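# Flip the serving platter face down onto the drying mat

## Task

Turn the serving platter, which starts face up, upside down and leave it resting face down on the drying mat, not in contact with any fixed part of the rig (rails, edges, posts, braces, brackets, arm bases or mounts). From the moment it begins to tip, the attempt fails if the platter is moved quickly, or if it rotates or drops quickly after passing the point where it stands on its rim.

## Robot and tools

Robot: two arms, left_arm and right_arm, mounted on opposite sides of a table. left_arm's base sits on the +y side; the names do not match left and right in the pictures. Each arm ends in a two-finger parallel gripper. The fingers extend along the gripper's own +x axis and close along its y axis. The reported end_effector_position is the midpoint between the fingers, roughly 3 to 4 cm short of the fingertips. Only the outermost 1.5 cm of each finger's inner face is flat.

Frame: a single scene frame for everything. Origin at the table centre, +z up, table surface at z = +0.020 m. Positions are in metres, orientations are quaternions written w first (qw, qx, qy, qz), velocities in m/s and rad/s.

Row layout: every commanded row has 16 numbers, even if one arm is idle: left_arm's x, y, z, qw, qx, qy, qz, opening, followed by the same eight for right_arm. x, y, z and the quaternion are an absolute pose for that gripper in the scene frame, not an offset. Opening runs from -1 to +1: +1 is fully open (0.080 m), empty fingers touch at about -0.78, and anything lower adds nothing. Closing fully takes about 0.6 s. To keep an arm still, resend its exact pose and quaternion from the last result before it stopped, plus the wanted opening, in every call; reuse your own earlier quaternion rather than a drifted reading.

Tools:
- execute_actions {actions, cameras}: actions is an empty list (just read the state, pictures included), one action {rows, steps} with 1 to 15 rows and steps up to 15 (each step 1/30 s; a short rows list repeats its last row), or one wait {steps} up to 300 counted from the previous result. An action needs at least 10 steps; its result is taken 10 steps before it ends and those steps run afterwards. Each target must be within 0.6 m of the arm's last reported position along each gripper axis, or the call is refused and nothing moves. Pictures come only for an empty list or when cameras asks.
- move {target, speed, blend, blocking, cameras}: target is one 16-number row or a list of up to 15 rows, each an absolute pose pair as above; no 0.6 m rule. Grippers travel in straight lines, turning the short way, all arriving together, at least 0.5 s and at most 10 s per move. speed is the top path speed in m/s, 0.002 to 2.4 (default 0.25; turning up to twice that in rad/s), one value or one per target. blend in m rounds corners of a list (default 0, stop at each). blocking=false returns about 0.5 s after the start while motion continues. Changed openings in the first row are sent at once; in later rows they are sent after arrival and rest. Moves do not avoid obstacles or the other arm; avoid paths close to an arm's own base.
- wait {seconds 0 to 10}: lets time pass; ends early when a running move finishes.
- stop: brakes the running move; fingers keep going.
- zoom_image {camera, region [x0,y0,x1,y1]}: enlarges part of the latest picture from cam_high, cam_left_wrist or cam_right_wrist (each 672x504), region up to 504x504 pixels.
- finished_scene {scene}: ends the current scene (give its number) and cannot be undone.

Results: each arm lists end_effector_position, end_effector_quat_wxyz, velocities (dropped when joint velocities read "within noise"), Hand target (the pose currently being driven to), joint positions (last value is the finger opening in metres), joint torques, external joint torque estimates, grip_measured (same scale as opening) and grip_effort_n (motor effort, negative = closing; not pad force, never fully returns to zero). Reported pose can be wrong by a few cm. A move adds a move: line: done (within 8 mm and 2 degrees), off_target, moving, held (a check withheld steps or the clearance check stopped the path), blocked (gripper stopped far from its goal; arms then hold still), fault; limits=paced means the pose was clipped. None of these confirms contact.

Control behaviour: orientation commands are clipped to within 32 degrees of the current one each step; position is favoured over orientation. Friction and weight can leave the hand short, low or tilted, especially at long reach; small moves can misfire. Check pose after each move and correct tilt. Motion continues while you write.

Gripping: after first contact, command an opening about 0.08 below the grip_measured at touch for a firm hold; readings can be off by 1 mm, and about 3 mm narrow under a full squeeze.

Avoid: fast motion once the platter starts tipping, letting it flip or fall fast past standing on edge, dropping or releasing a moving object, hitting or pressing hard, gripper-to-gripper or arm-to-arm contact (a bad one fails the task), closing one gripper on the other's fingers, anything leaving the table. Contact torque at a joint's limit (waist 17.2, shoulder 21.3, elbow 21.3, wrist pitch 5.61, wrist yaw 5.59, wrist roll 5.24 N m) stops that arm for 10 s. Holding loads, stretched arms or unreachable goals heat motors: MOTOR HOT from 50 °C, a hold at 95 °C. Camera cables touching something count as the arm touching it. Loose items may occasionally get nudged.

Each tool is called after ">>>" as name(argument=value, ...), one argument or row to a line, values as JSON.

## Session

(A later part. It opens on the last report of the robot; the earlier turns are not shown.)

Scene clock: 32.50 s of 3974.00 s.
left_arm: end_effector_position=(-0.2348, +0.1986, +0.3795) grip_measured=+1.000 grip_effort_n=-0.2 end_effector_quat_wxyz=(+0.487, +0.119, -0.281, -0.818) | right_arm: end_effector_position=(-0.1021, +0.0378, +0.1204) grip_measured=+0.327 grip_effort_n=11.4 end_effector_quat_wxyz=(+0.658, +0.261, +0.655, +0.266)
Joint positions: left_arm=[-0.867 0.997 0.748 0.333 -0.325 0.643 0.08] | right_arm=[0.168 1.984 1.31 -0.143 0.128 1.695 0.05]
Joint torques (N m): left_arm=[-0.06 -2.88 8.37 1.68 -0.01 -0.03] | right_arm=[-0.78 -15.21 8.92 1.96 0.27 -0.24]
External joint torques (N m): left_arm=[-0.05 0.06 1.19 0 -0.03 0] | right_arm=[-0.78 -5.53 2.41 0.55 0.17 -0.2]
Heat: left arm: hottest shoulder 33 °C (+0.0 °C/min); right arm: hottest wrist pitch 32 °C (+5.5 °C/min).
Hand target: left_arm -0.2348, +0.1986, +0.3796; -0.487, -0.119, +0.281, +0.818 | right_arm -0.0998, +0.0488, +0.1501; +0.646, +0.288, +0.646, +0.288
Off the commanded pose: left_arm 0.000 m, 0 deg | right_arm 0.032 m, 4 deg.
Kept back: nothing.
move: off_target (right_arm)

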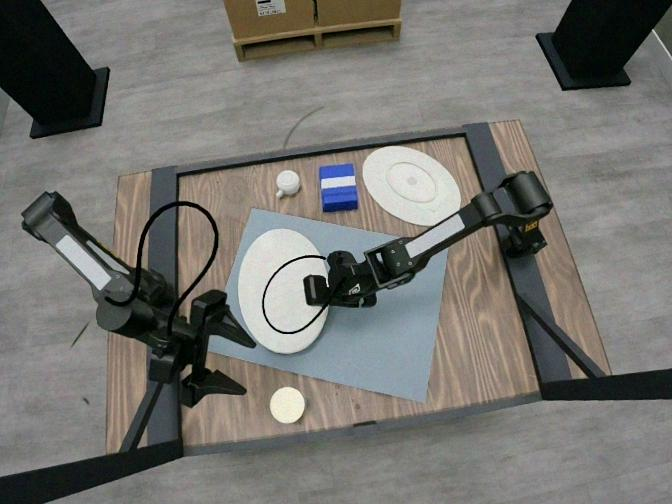

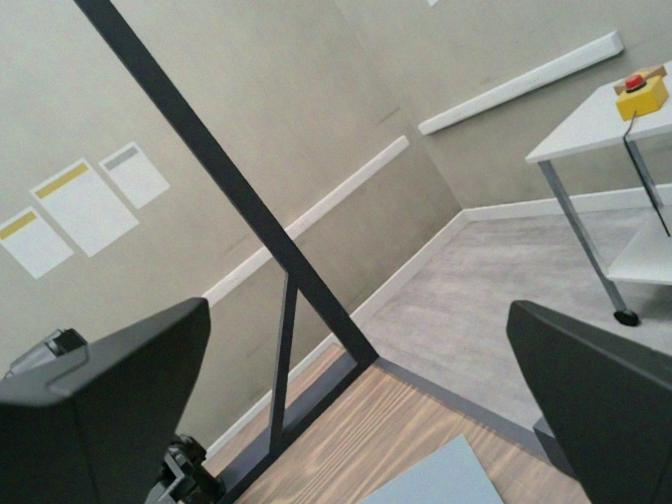

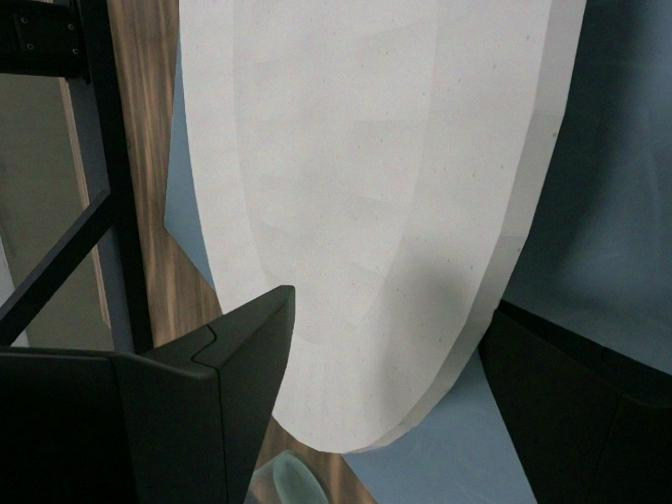

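>>> move(
  target=[
    [-0.2348,0.1986,0.3795,0.487,0.119,-0.281,-0.818,1,-0.10,0.06,0.18,0.646,0.288,0.646,0.288,0.33],
    [-0.2348,0.1986,0.3795,0.487,0.119,-0.281,-0.818,1,-0.10,0.07,0.205,0.646,0.288,0.646,0.288,0.33],
  ],
  speed=0.03,
)

>>> zoom_image(
  camera="cam_high",
  region=[210, 200, 390, 380],
)

Scene clock: 35.47 s of 3974.00 s.
left_arm: end_effector_position=(-0.2348, +0.1986, +0.3795) grip_measured=+1.000 grip_effort_n=-0.2 end_effector_quat_wxyz=(+0.487, +0.119, -0.281, -0.818) | right_arm: end_effector_position=(-0.1019, +0.0591, +0.1823) grip_measured=+0.327 grip_effort_n=10.9 end_effector_quat_wxyz=(+0.656, +0.265, +0.653, +0.270)
Joint positions: left_arm=[-0.867 0.997 0.748 0.333 -0.325 0.643 0.08] | right_arm=[0.159 1.983 1.559 -0.379 0.123 1.689 0.05]
Joint torques (N m): left_arm=[-0.07 -2.87 8.36 1.68 -0.01 -0.03] | right_arm=[-0.6 -13.32 9.79 2.11 0.16 -0.26]
External joint torques (N m): left_arm=[-0.06 0.07 1.18 0 -0.03 0] | right_arm=[-0.67 -3.31 2.94 0.7 0.07 -0.22]
Motor temperatures (°C): left_arm=[30 33 32 31 25 32] | right_arm=[29 32 31 32 31 28]
Heat: left arm: hottest shoulder 33 °C (+0.0 °C/min); right arm: hottest shoulder 32 °C (+10.2 °C/min).
Hand target: left_arm -0.2348, +0.1986, +0.3796; -0.487, -0.119, +0.281, +0.818 | right_arm -0.0999, +0.0688, +0.2053; +0.646, +0.288, +0.646, +0.288
Off the commanded pose: left_arm 0.000 m, 0 deg | right_arm 0.025 m, 4 deg.
Kept back: nothing.
move: off_target (right_arm)

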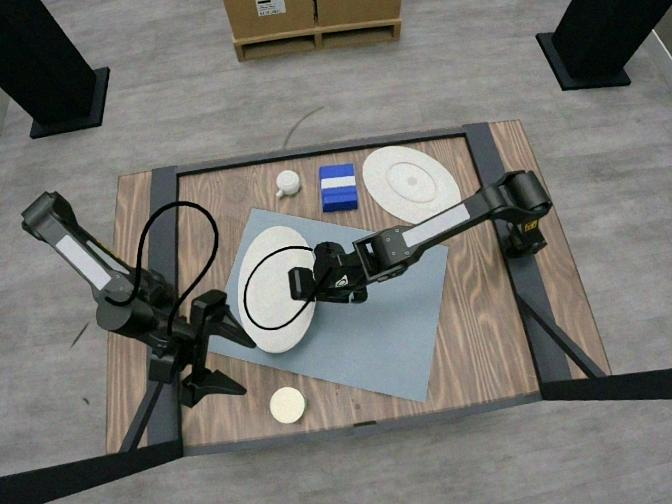

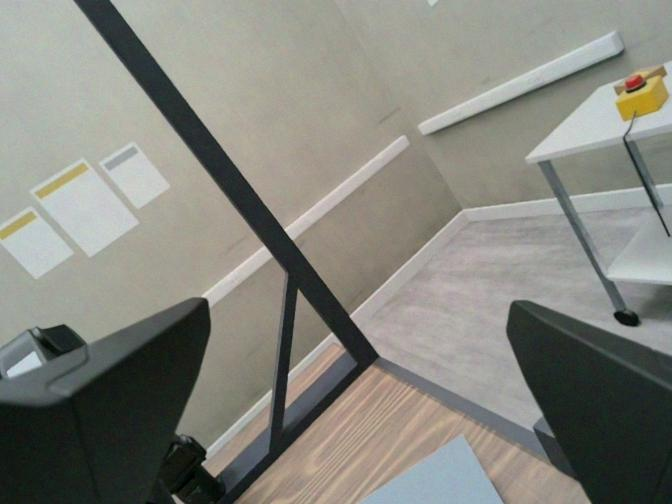

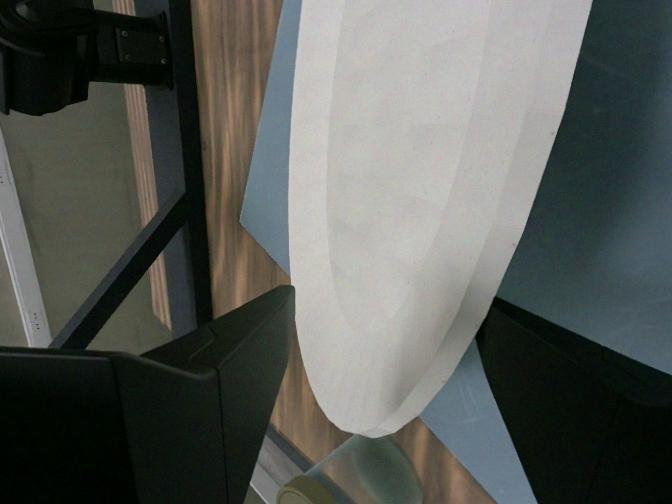

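Scaled by 2.800 from the camera's 672x504 image, which has a finer 960x720 frame.

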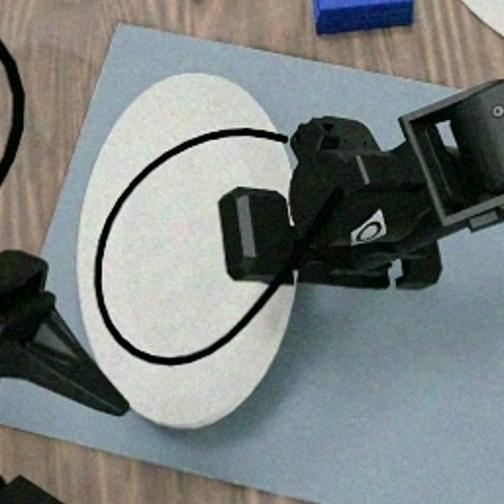

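>>> move(
  target=[
    [-0.28,0.25,0.40,0.487,0.119,-0.281,-0.818,1,-0.10,0.085,0.23,0.646,0.288,0.646,0.288,0.33],
    [-0.31,0.28,0.40,0.487,0.119,-0.281,-0.818,1,-0.10,0.105,0.25,0.646,0.288,0.646,0.288,0.33],
  ],
  speed=0.03,
)

>>> zoom_image(
  camera="cam_high",
  region=[210, 200, 390, 380],
)

Scene clock: 40.23 s of 3974.00 s.
left_arm: end_effector_position=(-0.3085, +0.2800, +0.3972) grip_measured=+1.000 grip_effort_n=-0.2 end_effector_quat_wxyz=(+0.485, +0.121, -0.281, -0.819) | right_arm: end_effector_position=(-0.1086, +0.0963, +0.2335) grip_measured=+0.328 grip_effort_n=10.5 end_effector_quat_wxyz=(+0.650, +0.267, +0.655, +0.277)
Joint positions: left_arm=[-1.372 1.126 0.876 0.362 -0.826 0.699 0.08] | right_arm=[0.155 2.119 1.956 -0.624 0.109 1.681 0.05]
Joint torques (N m): left_arm=[-0.22 -2.7 9.48 1.64 -0.14 0.09] | right_arm=[-1.31 -13.17 9.62 2.1 0.27 -0.22]
External joint torques (N m): left_arm=[-0.23 0.91 2.52 0.14 -0.19 0.12] | right_arm=[-1.31 -2.27 2.77 0.69 0.18 -0.18]
Heat: left arm: hottest shoulder 33 °C (+0.0 °C/min); right arm: hottest shoulder 34 °C (+11.9 °C/min).
Hand target: left_arm -0.3100, +0.2801, +0.4000; -0.487, -0.119, +0.281, +0.818 | right_arm -0.0999, +0.1041, +0.2500; +0.646, +0.288, +0.646, +0.288
Off the commanded pose: left_arm 0.003 m, 0 deg | right_arm 0.021 m, 3 deg.
Kept back: nothing.
move: off_target (right_arm)

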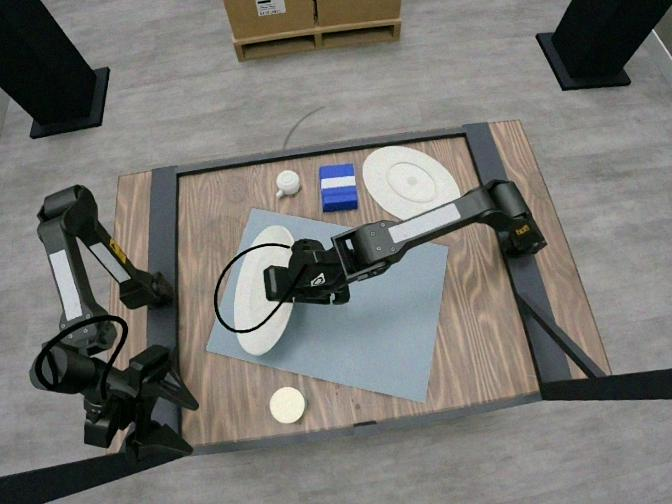

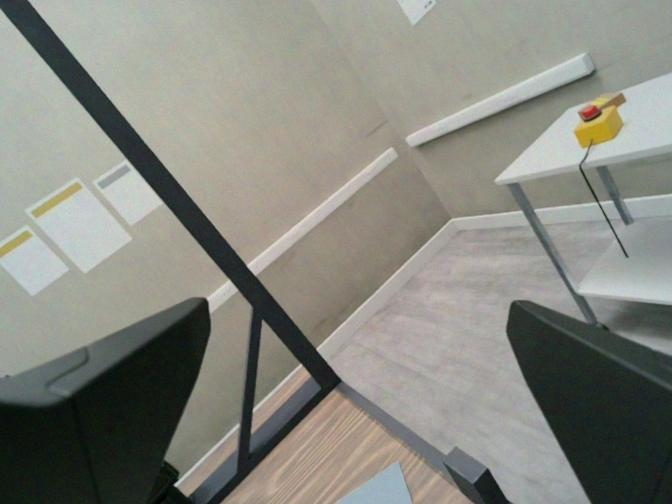

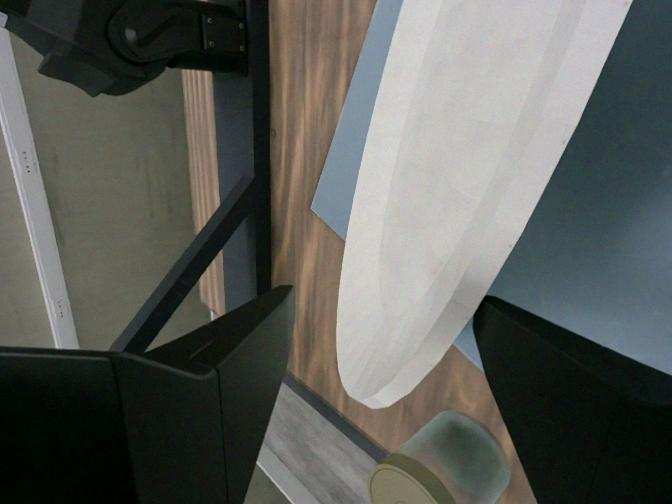

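Scaled by 2.800 from the camera's 672x504 image, which has a finer 960x720 frame.

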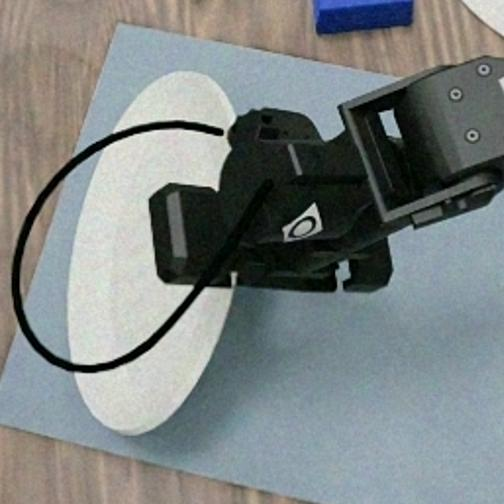

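>>> move(
  target=[
    [-0.31,0.28,0.40,0.487,0.119,-0.281,-0.818,1,-0.10,0.105,0.25,0.646,0.288,0.646,0.288,-0.1],
  ],
  speed=0.03,
  cameras=[],
)

>>> move(
  target=[
    [-0.31,0.28,0.40,0.487,0.119,-0.281,-0.818,1,-0.10,0.105,0.25,0.646,0.288,0.646,0.288,-0.45],
  ],
  speed=0.03,
)

Scene clock: 41.63 s of 3974.00 s.
left_arm: end_effector_position=(-0.3085, +0.2799, +0.3971) grip_measured=+1.000 grip_effort_n=-0.2 end_effector_quat_wxyz=(+0.486, +0.121, -0.281, -0.819) | right_arm: end_effector_position=(-0.1087, +0.0962, +0.2335) grip_measured=-0.095 grip_effort_n=-23.5 end_effector_quat_wxyz=(+0.650, +0.266, +0.656, +0.277)
Joint positions: left_arm=[-1.372 1.127 0.876 0.362 -0.826 0.7 0.08] | right_arm=[0.155 2.119 1.958 -0.626 0.108 1.681 0.031]
Joint torques (N m): left_arm=[-0.25 -2.7 9.44 1.64 -0.13 0.08] | right_arm=[-1.28 -13.43 9.55 2.12 0.39 -0.23]
External joint torques (N m): left_arm=[-0.23 0.87 2.49 0.15 -0.19 0.1] | right_arm=[-1.23 -2.44 2.64 0.7 0.3 -0.19]
Heat: left arm: hottest shoulder 33 °C (+0.0 °C/min); right arm: hottest shoulder 35 °C (+13.0 °C/min). Heating fast: the right arm's shoulder motor: a push or a pull is the cause, and it goes on while you think. Ease it with your next call, before anything else.
Hand target: left_arm -0.3100, +0.2800, +0.3999; -0.487, -0.119, +0.281, +0.818 | right_arm -0.0999, +0.1041, +0.2499; +0.646, +0.288, +0.646, +0.288
Off the commanded pose: left_arm 0.003 m, 0 deg | right_arm 0.021 m, 3 deg.
Kept back: nothing.
move: off_target (right_arm)
No camera images: "cameras" was empty.

Scene clock: 42.33 s of 3974.00 s.
left_arm: end_effector_position=(-0.3085, +0.2799, +0.3971) grip_measured=+1.000 grip_effort_n=-0.2 end_effector_quat_wxyz=(+0.486, +0.121, -0.281, -0.819) | right_arm: end_effector_position=(-0.1089, +0.0964, +0.2341) grip_measured=-0.445 grip_effort_n=-23.5 end_effector_quat_wxyz=(+0.650, +0.267, +0.656, +0.278)
Joint positions: left_arm=[-1.372 1.127 0.876 0.362 -0.826 0.7 0.08] | right_arm=[0.155 2.119 1.959 -0.626 0.107 1.681 0.015]
Joint torques (N m): left_arm=[-0.26 -2.7 9.43 1.64 -0.13 0.07] | right_arm=[-1.45 -13.47 9.35 2.12 0.37 -0.17]
External joint torques (N m): left_arm=[-0.26 0.89 2.52 0.16 -0.18 0.1] | right_arm=[-1.39 -2.54 2.5 0.72 0.28 -0.13]
Heat: left arm: hottest shoulder 33 °C (+0.0 °C/min); right arm: hottest shoulder 35 °C (+12.8 °C/min), its elbow heating fast: 35 °C (+31.8 °C/min). Heating fast: the right arm's elbow motor: a push or a pull is the cause, and it goes on while you think. Ease it with your next call, before anything else.
Hand target: left_arm -0.3100, +0.2800, +0.3999; -0.487, -0.119, +0.281, +0.818 | right_arm -0.1000, +0.1041, +0.2500; +0.646, +0.288, +0.646, +0.288
Off the commanded pose: left_arm 0.003 m, 0 deg | right_arm 0.020 m, 3 deg.
Kept back: nothing.
move: off_target (right_arm)

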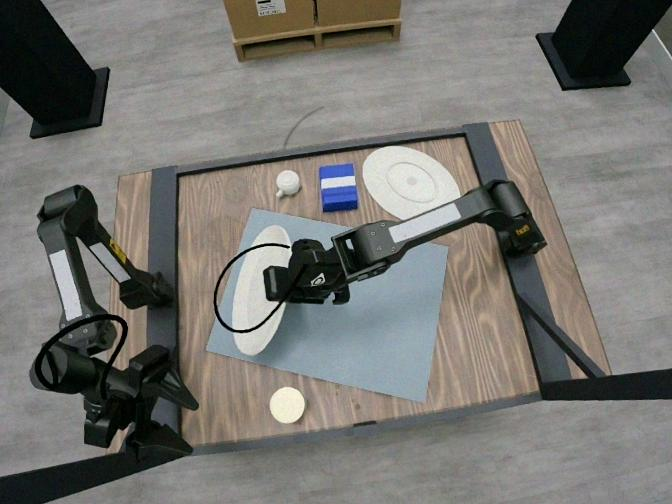

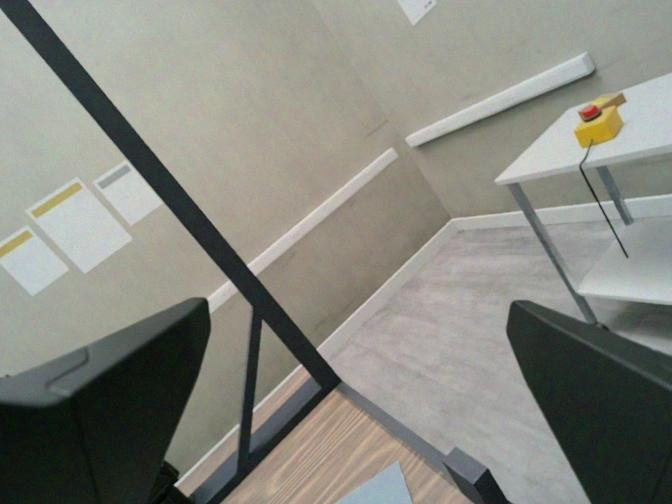

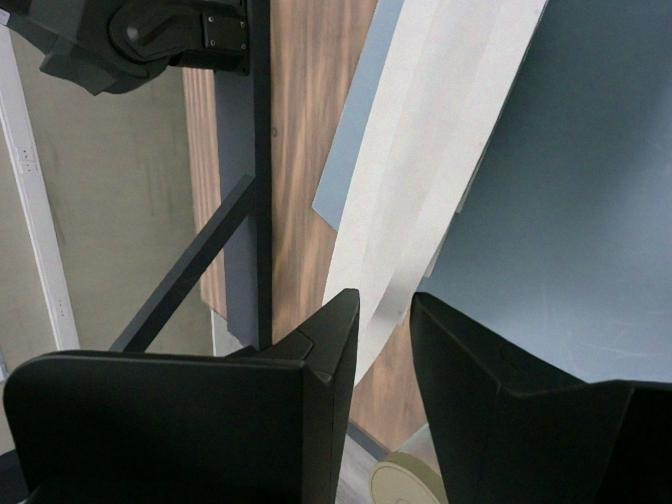

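>>> move(
  target=[
    [-0.31,0.28,0.40,0.487,0.119,-0.281,-0.818,1,-0.105,0.102,0.243,0.65,0.27,0.653,0.276,-0.75],
  ],
  speed=0.03,
)

>>> zoom_image(
  camera="cam_right_wrist",
  region=[250, 150, 500, 400],
)

Scene clock: 43.80 s of 3974.00 s.
left_arm: end_effector_position=(-0.3085, +0.2799, +0.3971) grip_measured=+1.000 grip_effort_n=-0.2 end_effector_quat_wxyz=(+0.486, +0.121, -0.281, -0.819) | right_arm: end_effector_position=(-0.1028, +0.0991, +0.2458) grip_measured=-0.746 grip_effort_n=-18.8 end_effector_quat_wxyz=(+0.650, +0.273, +0.653, +0.276)
Joint positions: left_arm=[-1.372 1.127 0.876 0.362 -0.826 0.7 0.08] | right_arm=[0.144 2.129 2.016 -0.667 0.109 1.68 0.001]
Joint torques (N m): left_arm=[-0.25 -2.72 9.43 1.64 -0.13 0.07] | right_arm=[-0.02 -11.37 7.38 1.12 0.06 -0.05]
External joint torques (N m): left_arm=[-0.25 0.94 2.43 0.14 -0.18 0.1] | right_arm=[-0.03 -0.23 0.42 -0.33 -0.03 -0.01]
Heat: left arm: hottest shoulder 33 °C (+0.0 °C/min); right arm: hottest shoulder 35 °C (+12.3 °C/min).
Hand target: left_arm -0.3100, +0.2800, +0.3999; -0.487, -0.119, +0.281, +0.818 | right_arm -0.1049, +0.1020, +0.2430; +0.651, +0.270, +0.654, +0.276
Off the commanded pose: left_arm 0.003 m, 0 deg | right_arm 0.005 m, 0 deg.
Kept back: nothing.
move: done

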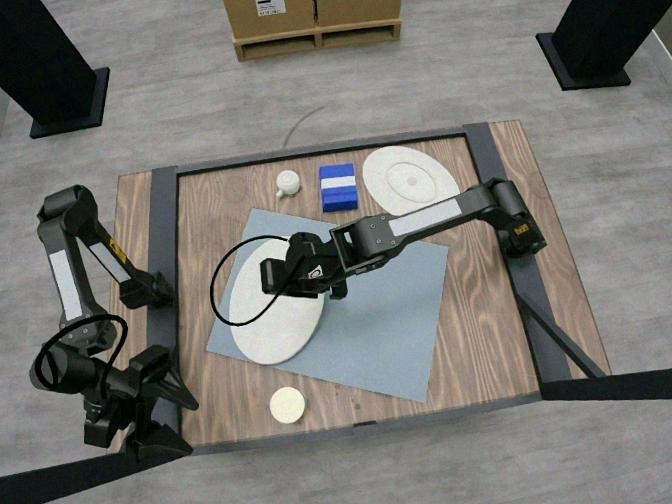

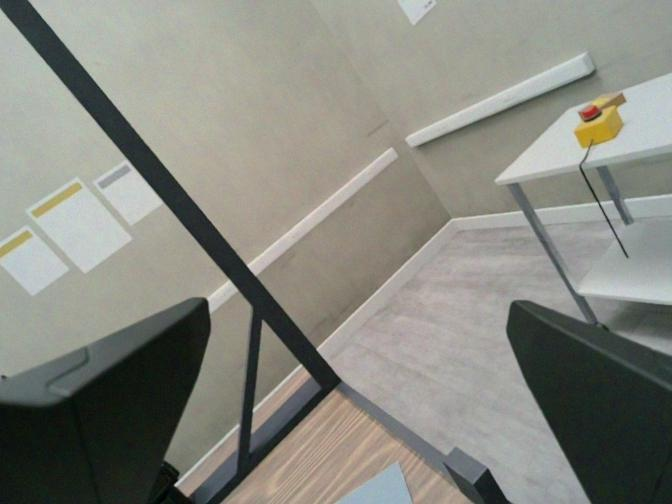

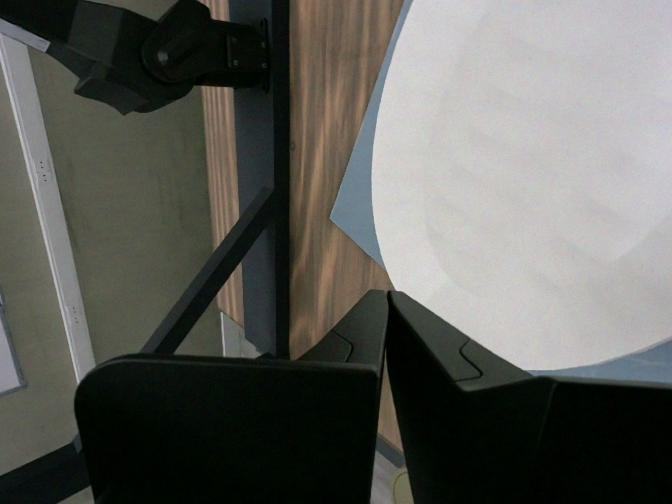

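Scaled by 2.016 from the camera's 672x504 image, which has a finer 960x720 frame.

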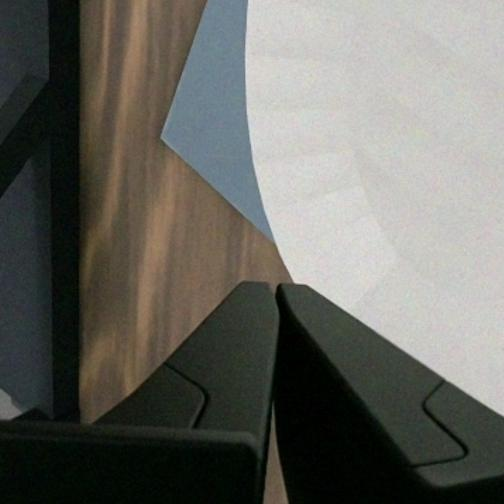

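>>> move(
  target=[
    [-0.31,0.28,0.40,0.487,0.119,-0.281,-0.818,1,-0.13,-0.11,0.20,0.646,0.288,0.646,0.288,0.33],
  ],
)

>>> zoom_image(
  camera="cam_high",
  region=[190, 200, 400, 410],
)

Scene clock: 45.63 s of 3974.00 s.
left_arm: end_effector_position=(-0.3085, +0.2799, +0.3971) grip_measured=+1.000 grip_effort_n=-0.2 end_effector_quat_wxyz=(+0.486, +0.121, -0.281, -0.819) | right_arm: end_effector_position=(-0.1308, -0.1073, +0.2011) grip_measured=+0.326 grip_effort_n=16.0 end_effector_quat_wxyz=(+0.645, +0.286, +0.647, +0.288)
Joint positions: left_arm=[-1.372 1.127 0.876 0.362 -0.826 0.7 0.08] | right_arm=[0.381 1.368 0.92 -0.326 0.287 1.842 0.05]
Joint torques (N m): left_arm=[-0.25 -2.71 9.44 1.64 -0.13 0.08] | right_arm=[0.3 -7.74 4.44 1.41 0.43 0.08]
External joint torques (N m): left_arm=[-0.23 0.82 2.55 0.18 -0.19 0.1] | right_arm=[0.29 -2.45 -2.43 -0.02 0.26 0.12]
Heat: left arm: hottest elbow 34 °C (+13.1 °C/min); right arm: hottest shoulder 35 °C (+11.8 °C/min).
Hand target: left_arm -0.3100, +0.2800, +0.3999; -0.487, -0.119, +0.281, +0.818 | right_arm -0.1300, -0.1100, +0.2000; +0.646, +0.288, +0.646, +0.288
Off the commanded pose: left_arm 0.003 m, 0 deg | right_arm 0.003 m, 0 deg.
Kept back: nothing.
move: done

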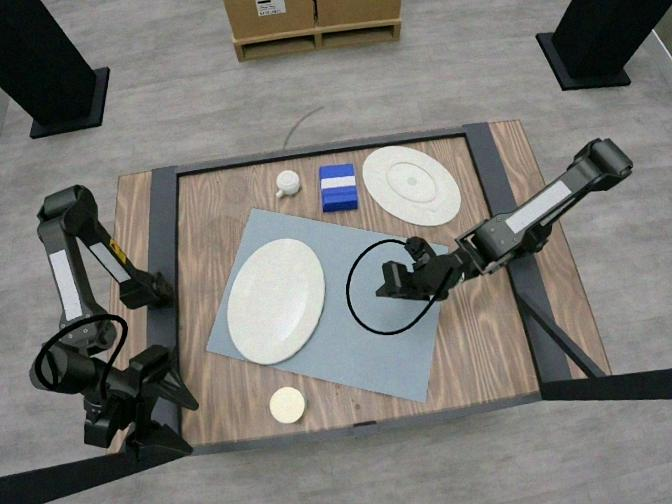

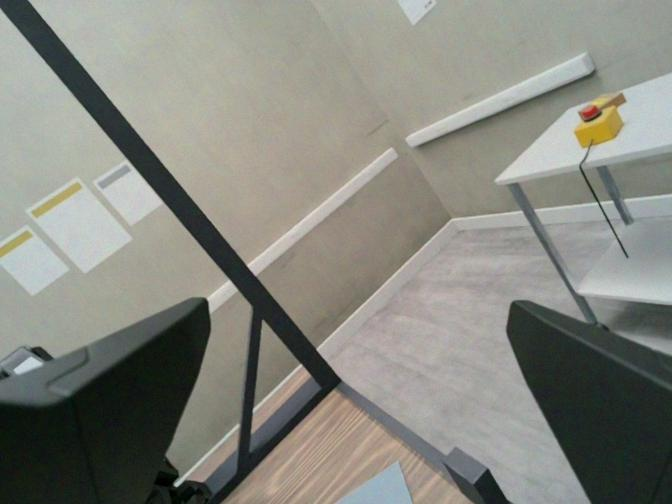

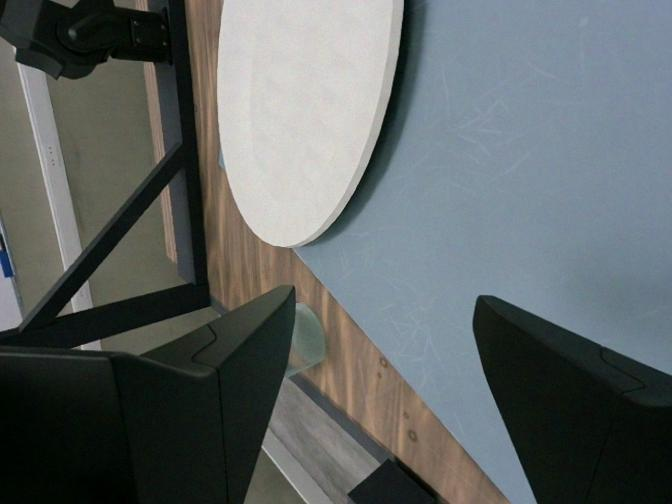

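Scaled by 2.400 from the camera's 672x504 image, which has a finer 960x720 frame.

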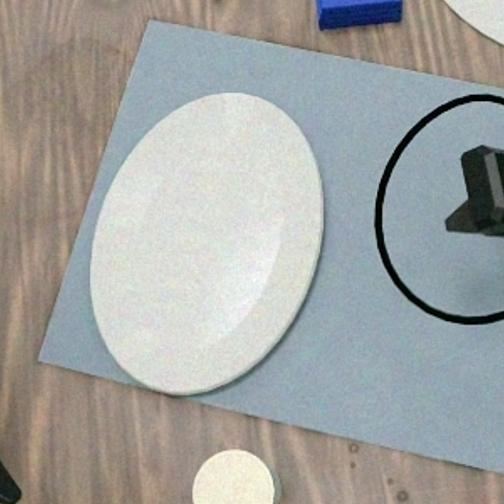

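>>> move(
  target=[
    [-0.31,0.28,0.40,0.487,0.119,-0.281,-0.818,1,-0.139,-0.055,0.11,0.675,0.362,0.608,0.210,0.33],
    [-0.31,0.28,0.40,0.487,0.119,-0.281,-0.818,1,-0.131,-0.02,0.071,0.675,0.362,0.608,0.210,0.33],
  ],
  speed=0.15,
)

>>> zoom_image(
  camera="cam_high",
  region=[190, 200, 400, 410],
)

Scene clock: 49.07 s of 3974.00 s.
left_arm: end_effector_position=(-0.3085, +0.2799, +0.3971) grip_measured=+1.000 grip_effort_n=-0.2 end_effector_quat_wxyz=(+0.486, +0.121, -0.281, -0.819) | right_arm: end_effector_position=(-0.1307, -0.0227, +0.0734) grip_measured=+0.326 grip_effort_n=15.6 end_effector_quat_wxyz=(+0.674, +0.364, +0.608, +0.210)
Joint positions: left_arm=[-1.372 1.127 0.876 0.362 -0.826 0.7 0.08] | right_arm=[0.355 1.944 0.991 0.125 0.438 2.007 0.05]
Joint torques (N m): left_arm=[-0.24 -2.71 9.44 1.64 -0.13 0.08] | right_arm=[-0.28 -8.33 5.77 1.22 0.11 -0.18]
External joint torques (N m): left_arm=[-0.23 0.87 2.49 0.16 -0.18 0.11] | right_arm=[-0.29 0.02 0.26 -0.09 -0.13 -0.14]
Heat: left arm: hottest elbow 34 °C (+12.2 °C/min); right arm: hottest shoulder 35 °C (+11.0 °C/min).
Hand target: left_arm -0.3100, +0.2800, +0.3999; -0.487, -0.119, +0.281, +0.818 | right_arm -0.1310, -0.0201, +0.0710; +0.675, +0.362, +0.608, +0.210
Off the commanded pose: left_arm 0.003 m, 0 deg | right_arm 0.004 m, 0 deg.
Kept back: nothing.
move: done

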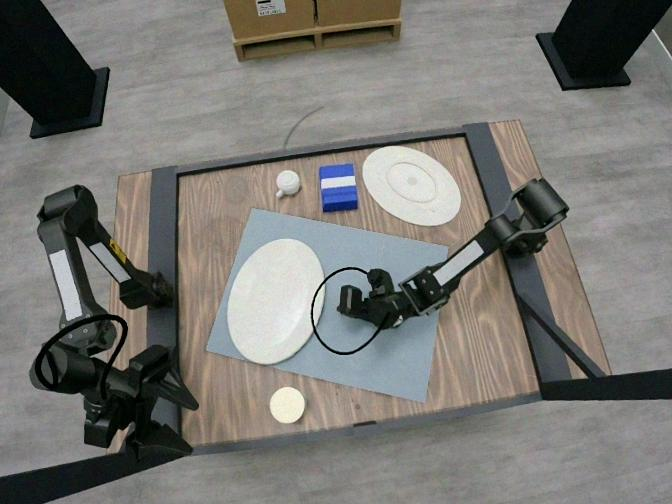

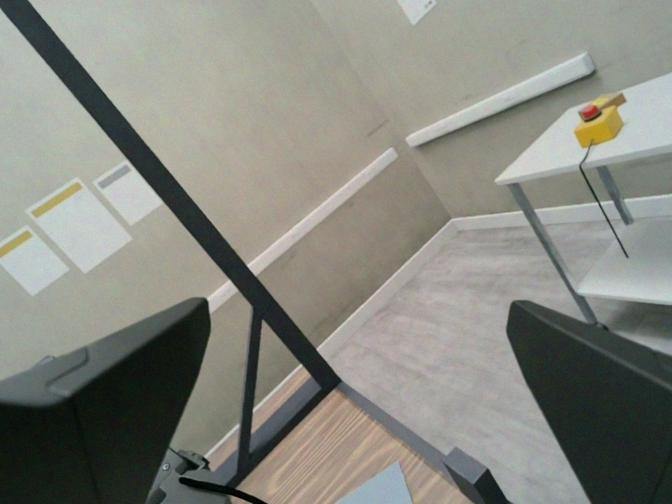

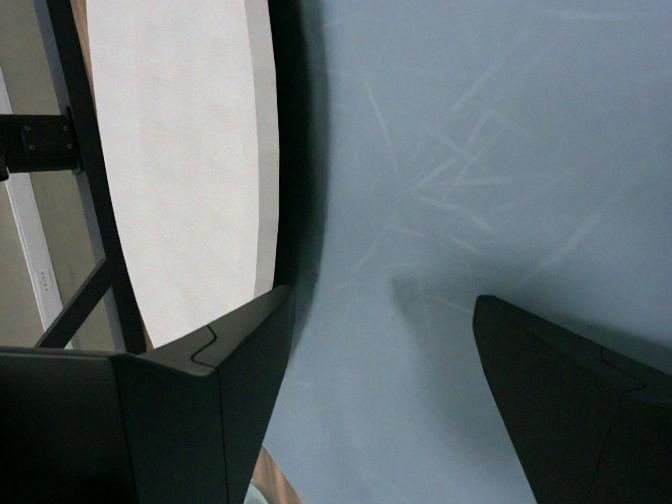

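Scaled by 2.400 from the camera's 672x504 image, which has a finer 960x720 frame.

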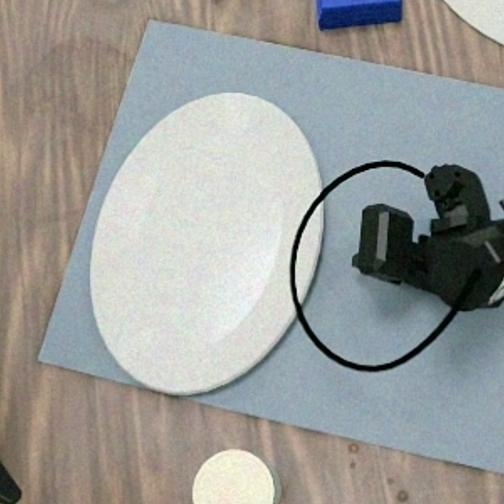

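>>> move(
  target=[
    [-0.31,0.28,0.40,0.487,0.119,-0.281,-0.818,1,-0.117,0.043,0.071,0.675,0.362,0.608,0.210,0.33],
  ],
  speed=0.05,
)

>>> zoom_image(
  camera="cam_high",
  region=[190, 200, 400, 410],
)

Scene clock: 51.27 s of 3974.00 s.
left_arm: end_effector_position=(-0.3085, +0.2799, +0.3971) grip_measured=+1.000 grip_effort_n=-0.2 end_effector_quat_wxyz=(+0.486, +0.121, -0.281, -0.819) | right_arm: end_effector_position=(-0.1184, +0.0407, +0.0760) grip_measured=+0.326 grip_effort_n=16.0 end_effector_quat_wxyz=(+0.672, +0.366, +0.608, +0.212)
Joint positions: left_arm=[-1.372 1.127 0.876 0.362 -0.826 0.7 0.08] | right_arm=[0.27 2.106 1.25 0.063 0.378 1.938 0.05]
Joint torques (N m): left_arm=[-0.25 -2.7 9.43 1.64 -0.13 0.07] | right_arm=[-0.52 -9.95 6.1 0.95 0.12 -0.21]
External joint torques (N m): left_arm=[-0.26 0.92 2.41 0.14 -0.18 0.1] | right_arm=[-0.52 -0.07 0.24 -0.41 -0.09 -0.17]
Heat: left arm: hottest elbow 35 °C (+12.9 °C/min); right arm: hottest shoulder 35 °C (+10.5 °C/min).
Hand target: left_arm -0.3100, +0.2800, +0.3999; -0.487, -0.119, +0.281, +0.818 | right_arm -0.1170, +0.0429, +0.0710; +0.675, +0.362, +0.608, +0.210
Off the commanded pose: left_arm 0.003 m, 0 deg | right_arm 0.006 m, 1 deg.
Kept back: nothing.
move: done

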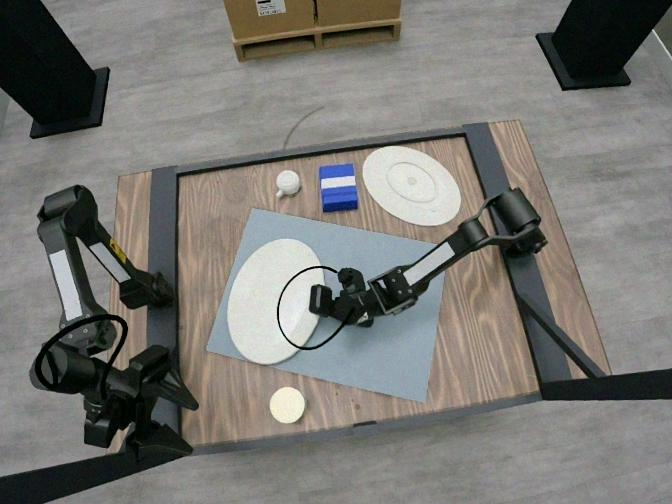

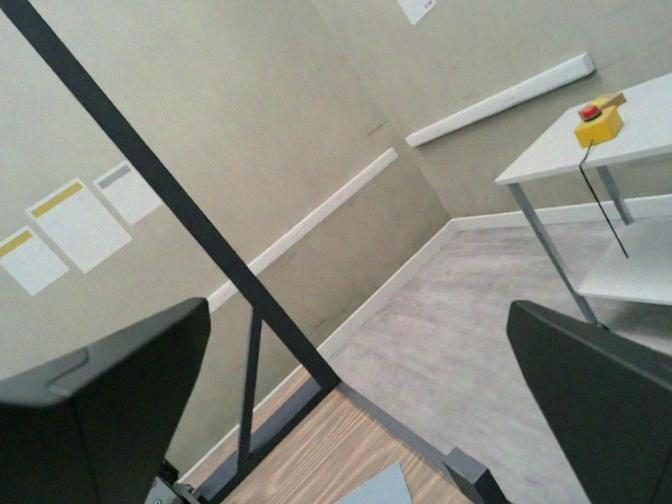

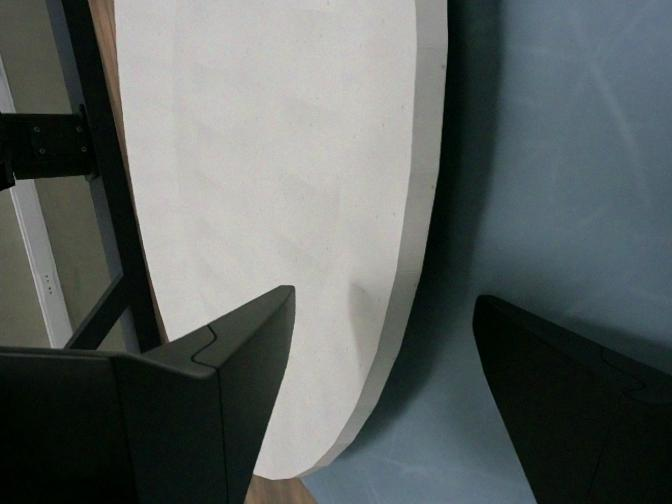

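Scaled by 2.400 from the camera's 672x504 image, which has a finer 960x720 frame.

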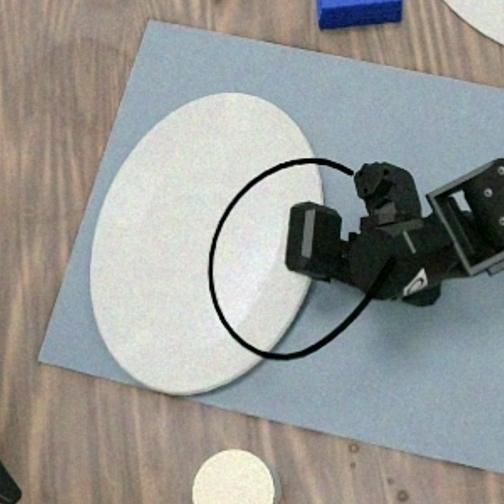

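>>> move(
  target=[
    [-0.31,0.28,0.40,0.487,0.119,-0.281,-0.818,1,-0.107,0.084,0.070,0.675,0.362,0.608,0.210,0.33],
  ],
  speed=0.05,
)

>>> zoom_image(
  camera="cam_high",
  region=[190, 200, 400, 410],
)

Scene clock: 52.73 s of 3974.00 s.
left_arm: end_effector_position=(-0.3085, +0.2799, +0.3971) grip_measured=+1.000 grip_effort_n=-0.2 end_effector_quat_wxyz=(+0.486, +0.121, -0.281, -0.819) | right_arm: end_effector_position=(-0.1121, +0.0729, +0.0757) grip_measured=+0.327 grip_effort_n=10.9 end_effector_quat_wxyz=(+0.678, +0.355, +0.608, +0.210)
Joint positions: left_arm=[-1.372 1.127 0.876 0.362 -0.826 0.7 0.08] | right_arm=[0.235 2.203 1.423 -0.024 0.35 1.902 0.05]
Joint torques (N m): left_arm=[-0.26 -2.71 9.44 1.64 -0.13 0.07] | right_arm=[-1.08 -8.08 8.12 2.43 -0.07 -0.15]
External joint torques (N m): left_arm=[-0.25 0.88 2.46 0.15 -0.19 0.1] | right_arm=[-1.1 2.5 2.07 1.09 -0.26 -0.11]
Heat: left arm: hottest elbow 35 °C (+12.5 °C/min); right arm: hottest shoulder 35 °C (+10.2 °C/min).
Hand target: left_arm -0.3100, +0.2800, +0.3999; -0.487, -0.119, +0.281, +0.818 | right_arm -0.1067, +0.0832, +0.0702; +0.675, +0.362, +0.608, +0.210
Off the commanded pose: left_arm 0.003 m, 0 deg | right_arm 0.014 m, 1 deg.
Kept back: nothing.
move: off_target (right_arm)

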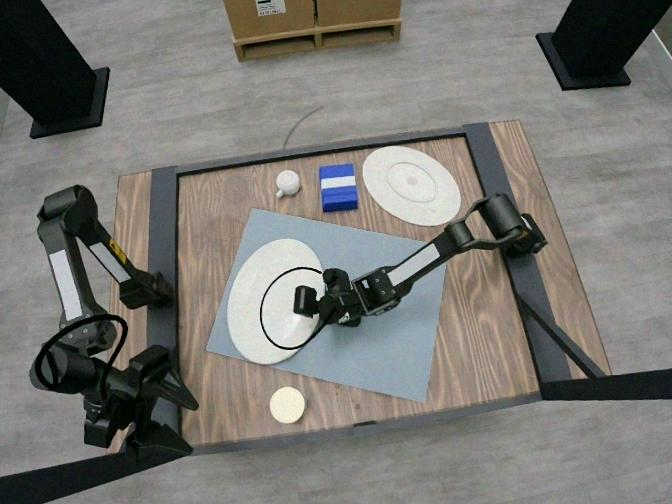

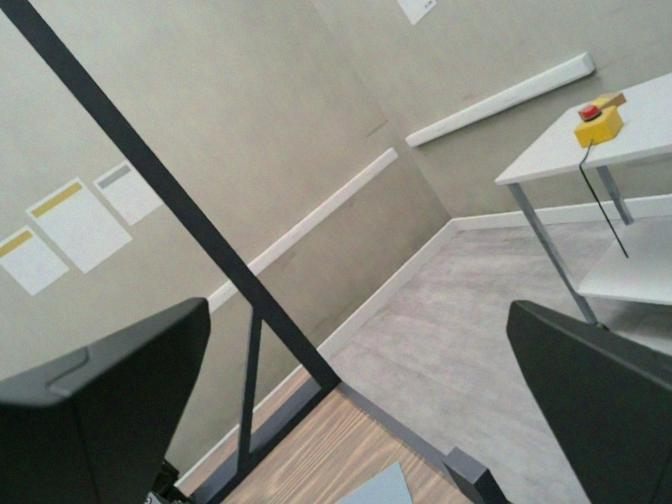

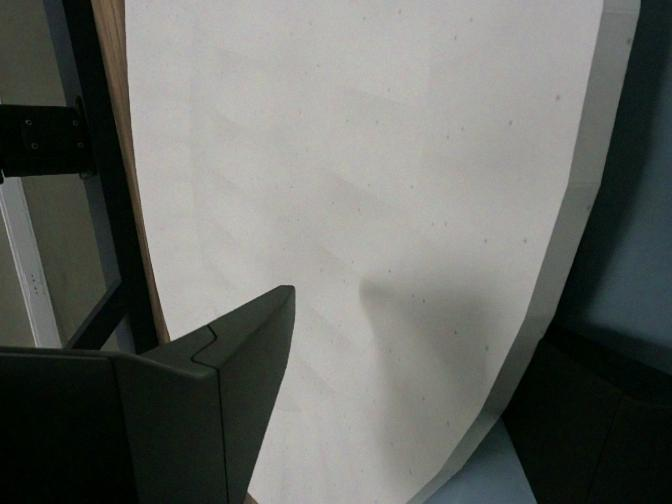

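Scaled by 2.400 from the camera's 672x504 image, which has a finer 960x720 frame.

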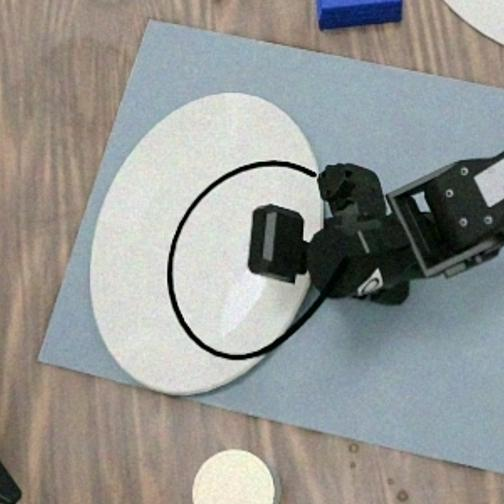

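>>> move(
  target=[
    [-0.31,0.28,0.40,0.487,0.119,-0.281,-0.818,1,-0.108,0.083,0.11,0.675,0.362,0.608,0.210,0.33],
    [-0.31,0.28,0.40,0.487,0.119,-0.281,-0.818,1,-0.105,0.095,0.195,0.675,0.362,0.608,0.210,0.33],
  ],
  speed=0.035,
)

>>> zoom_image(
  camera="cam_high",
  region=[190, 200, 400, 410],
)

Scene clock: 57.37 s of 3974.00 s.
left_arm: end_effector_position=(-0.3085, +0.2799, +0.3971) grip_measured=+1.000 grip_effort_n=-0.2 end_effector_quat_wxyz=(+0.486, +0.121, -0.281, -0.819) | right_arm: end_effector_position=(-0.1065, +0.0856, +0.1565) grip_measured=+0.327 grip_effort_n=10.9 end_effector_quat_wxyz=(+0.694, +0.329, +0.613, +0.187)
Joint positions: left_arm=[-1.372 1.127 0.876 0.362 -0.826 0.7 0.08] | right_arm=[0.214 2.161 1.745 -0.461 0.332 1.896 0.05]
Joint torques (N m): left_arm=[-0.24 -2.71 9.43 1.64 -0.13 0.07] | right_arm=[-0.51 -18.2 9.63 1.71 0.36 -0.2]
External joint torques (N m): left_arm=[-0.27 0.96 2.4 0.12 -0.18 0.1] | right_arm=[-0.52 -7.04 2.83 0.4 0.16 -0.16]
Motor temperatures (°C): left_arm=[30 33 35 32 25 32] | right_arm=[29 38 35 34 31 27]
Heat: left arm: hottest elbow 35 °C (+11.5 °C/min); right arm: hottest shoulder 38 °C (+12.6 °C/min).
Hand target: left_arm -0.3100, +0.2800, +0.3999; -0.487, -0.119, +0.281, +0.818 | right_arm -0.1046, +0.0934, +0.1950; +0.675, +0.362, +0.608, +0.210
Off the commanded pose: left_arm 0.003 m, 0 deg | right_arm 0.040 m, 5 deg.
Kept back: nothing.
move: off_target (right_arm)

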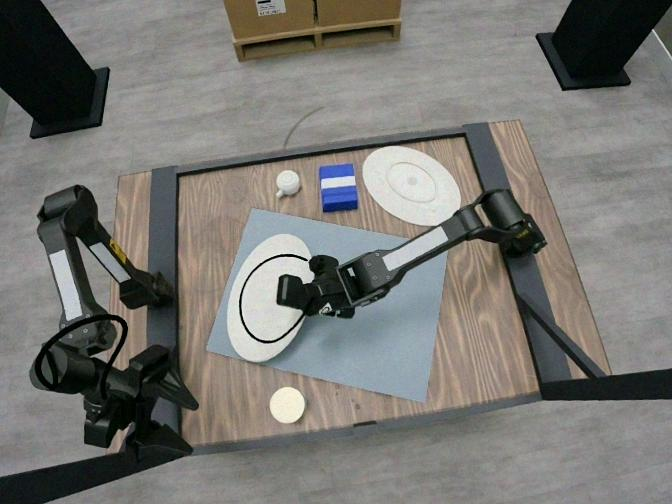

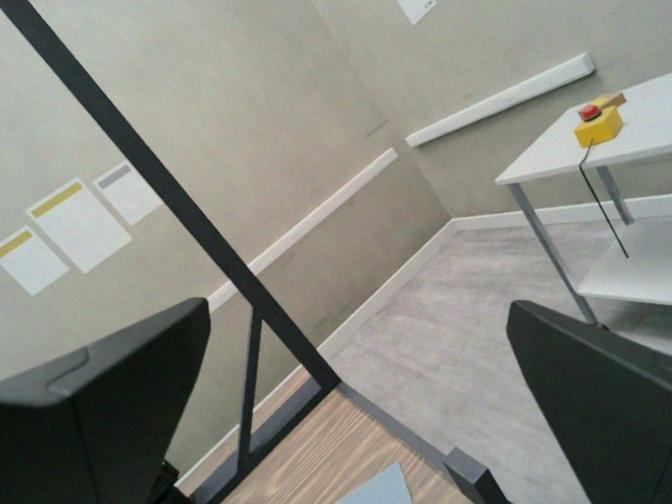

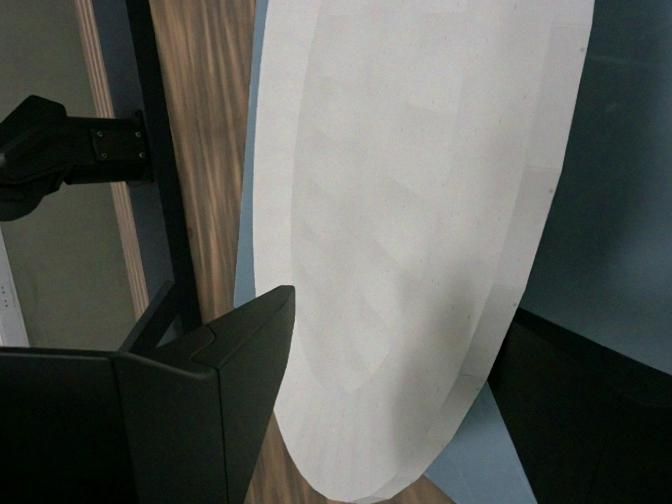

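Scaled by 2.400 from the camera's 672x504 image, which has a finer 960x720 frame.

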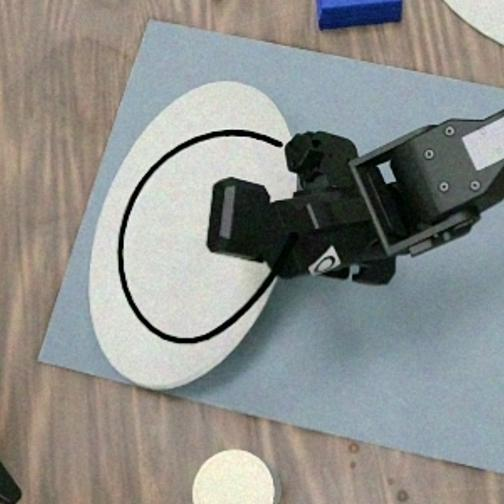

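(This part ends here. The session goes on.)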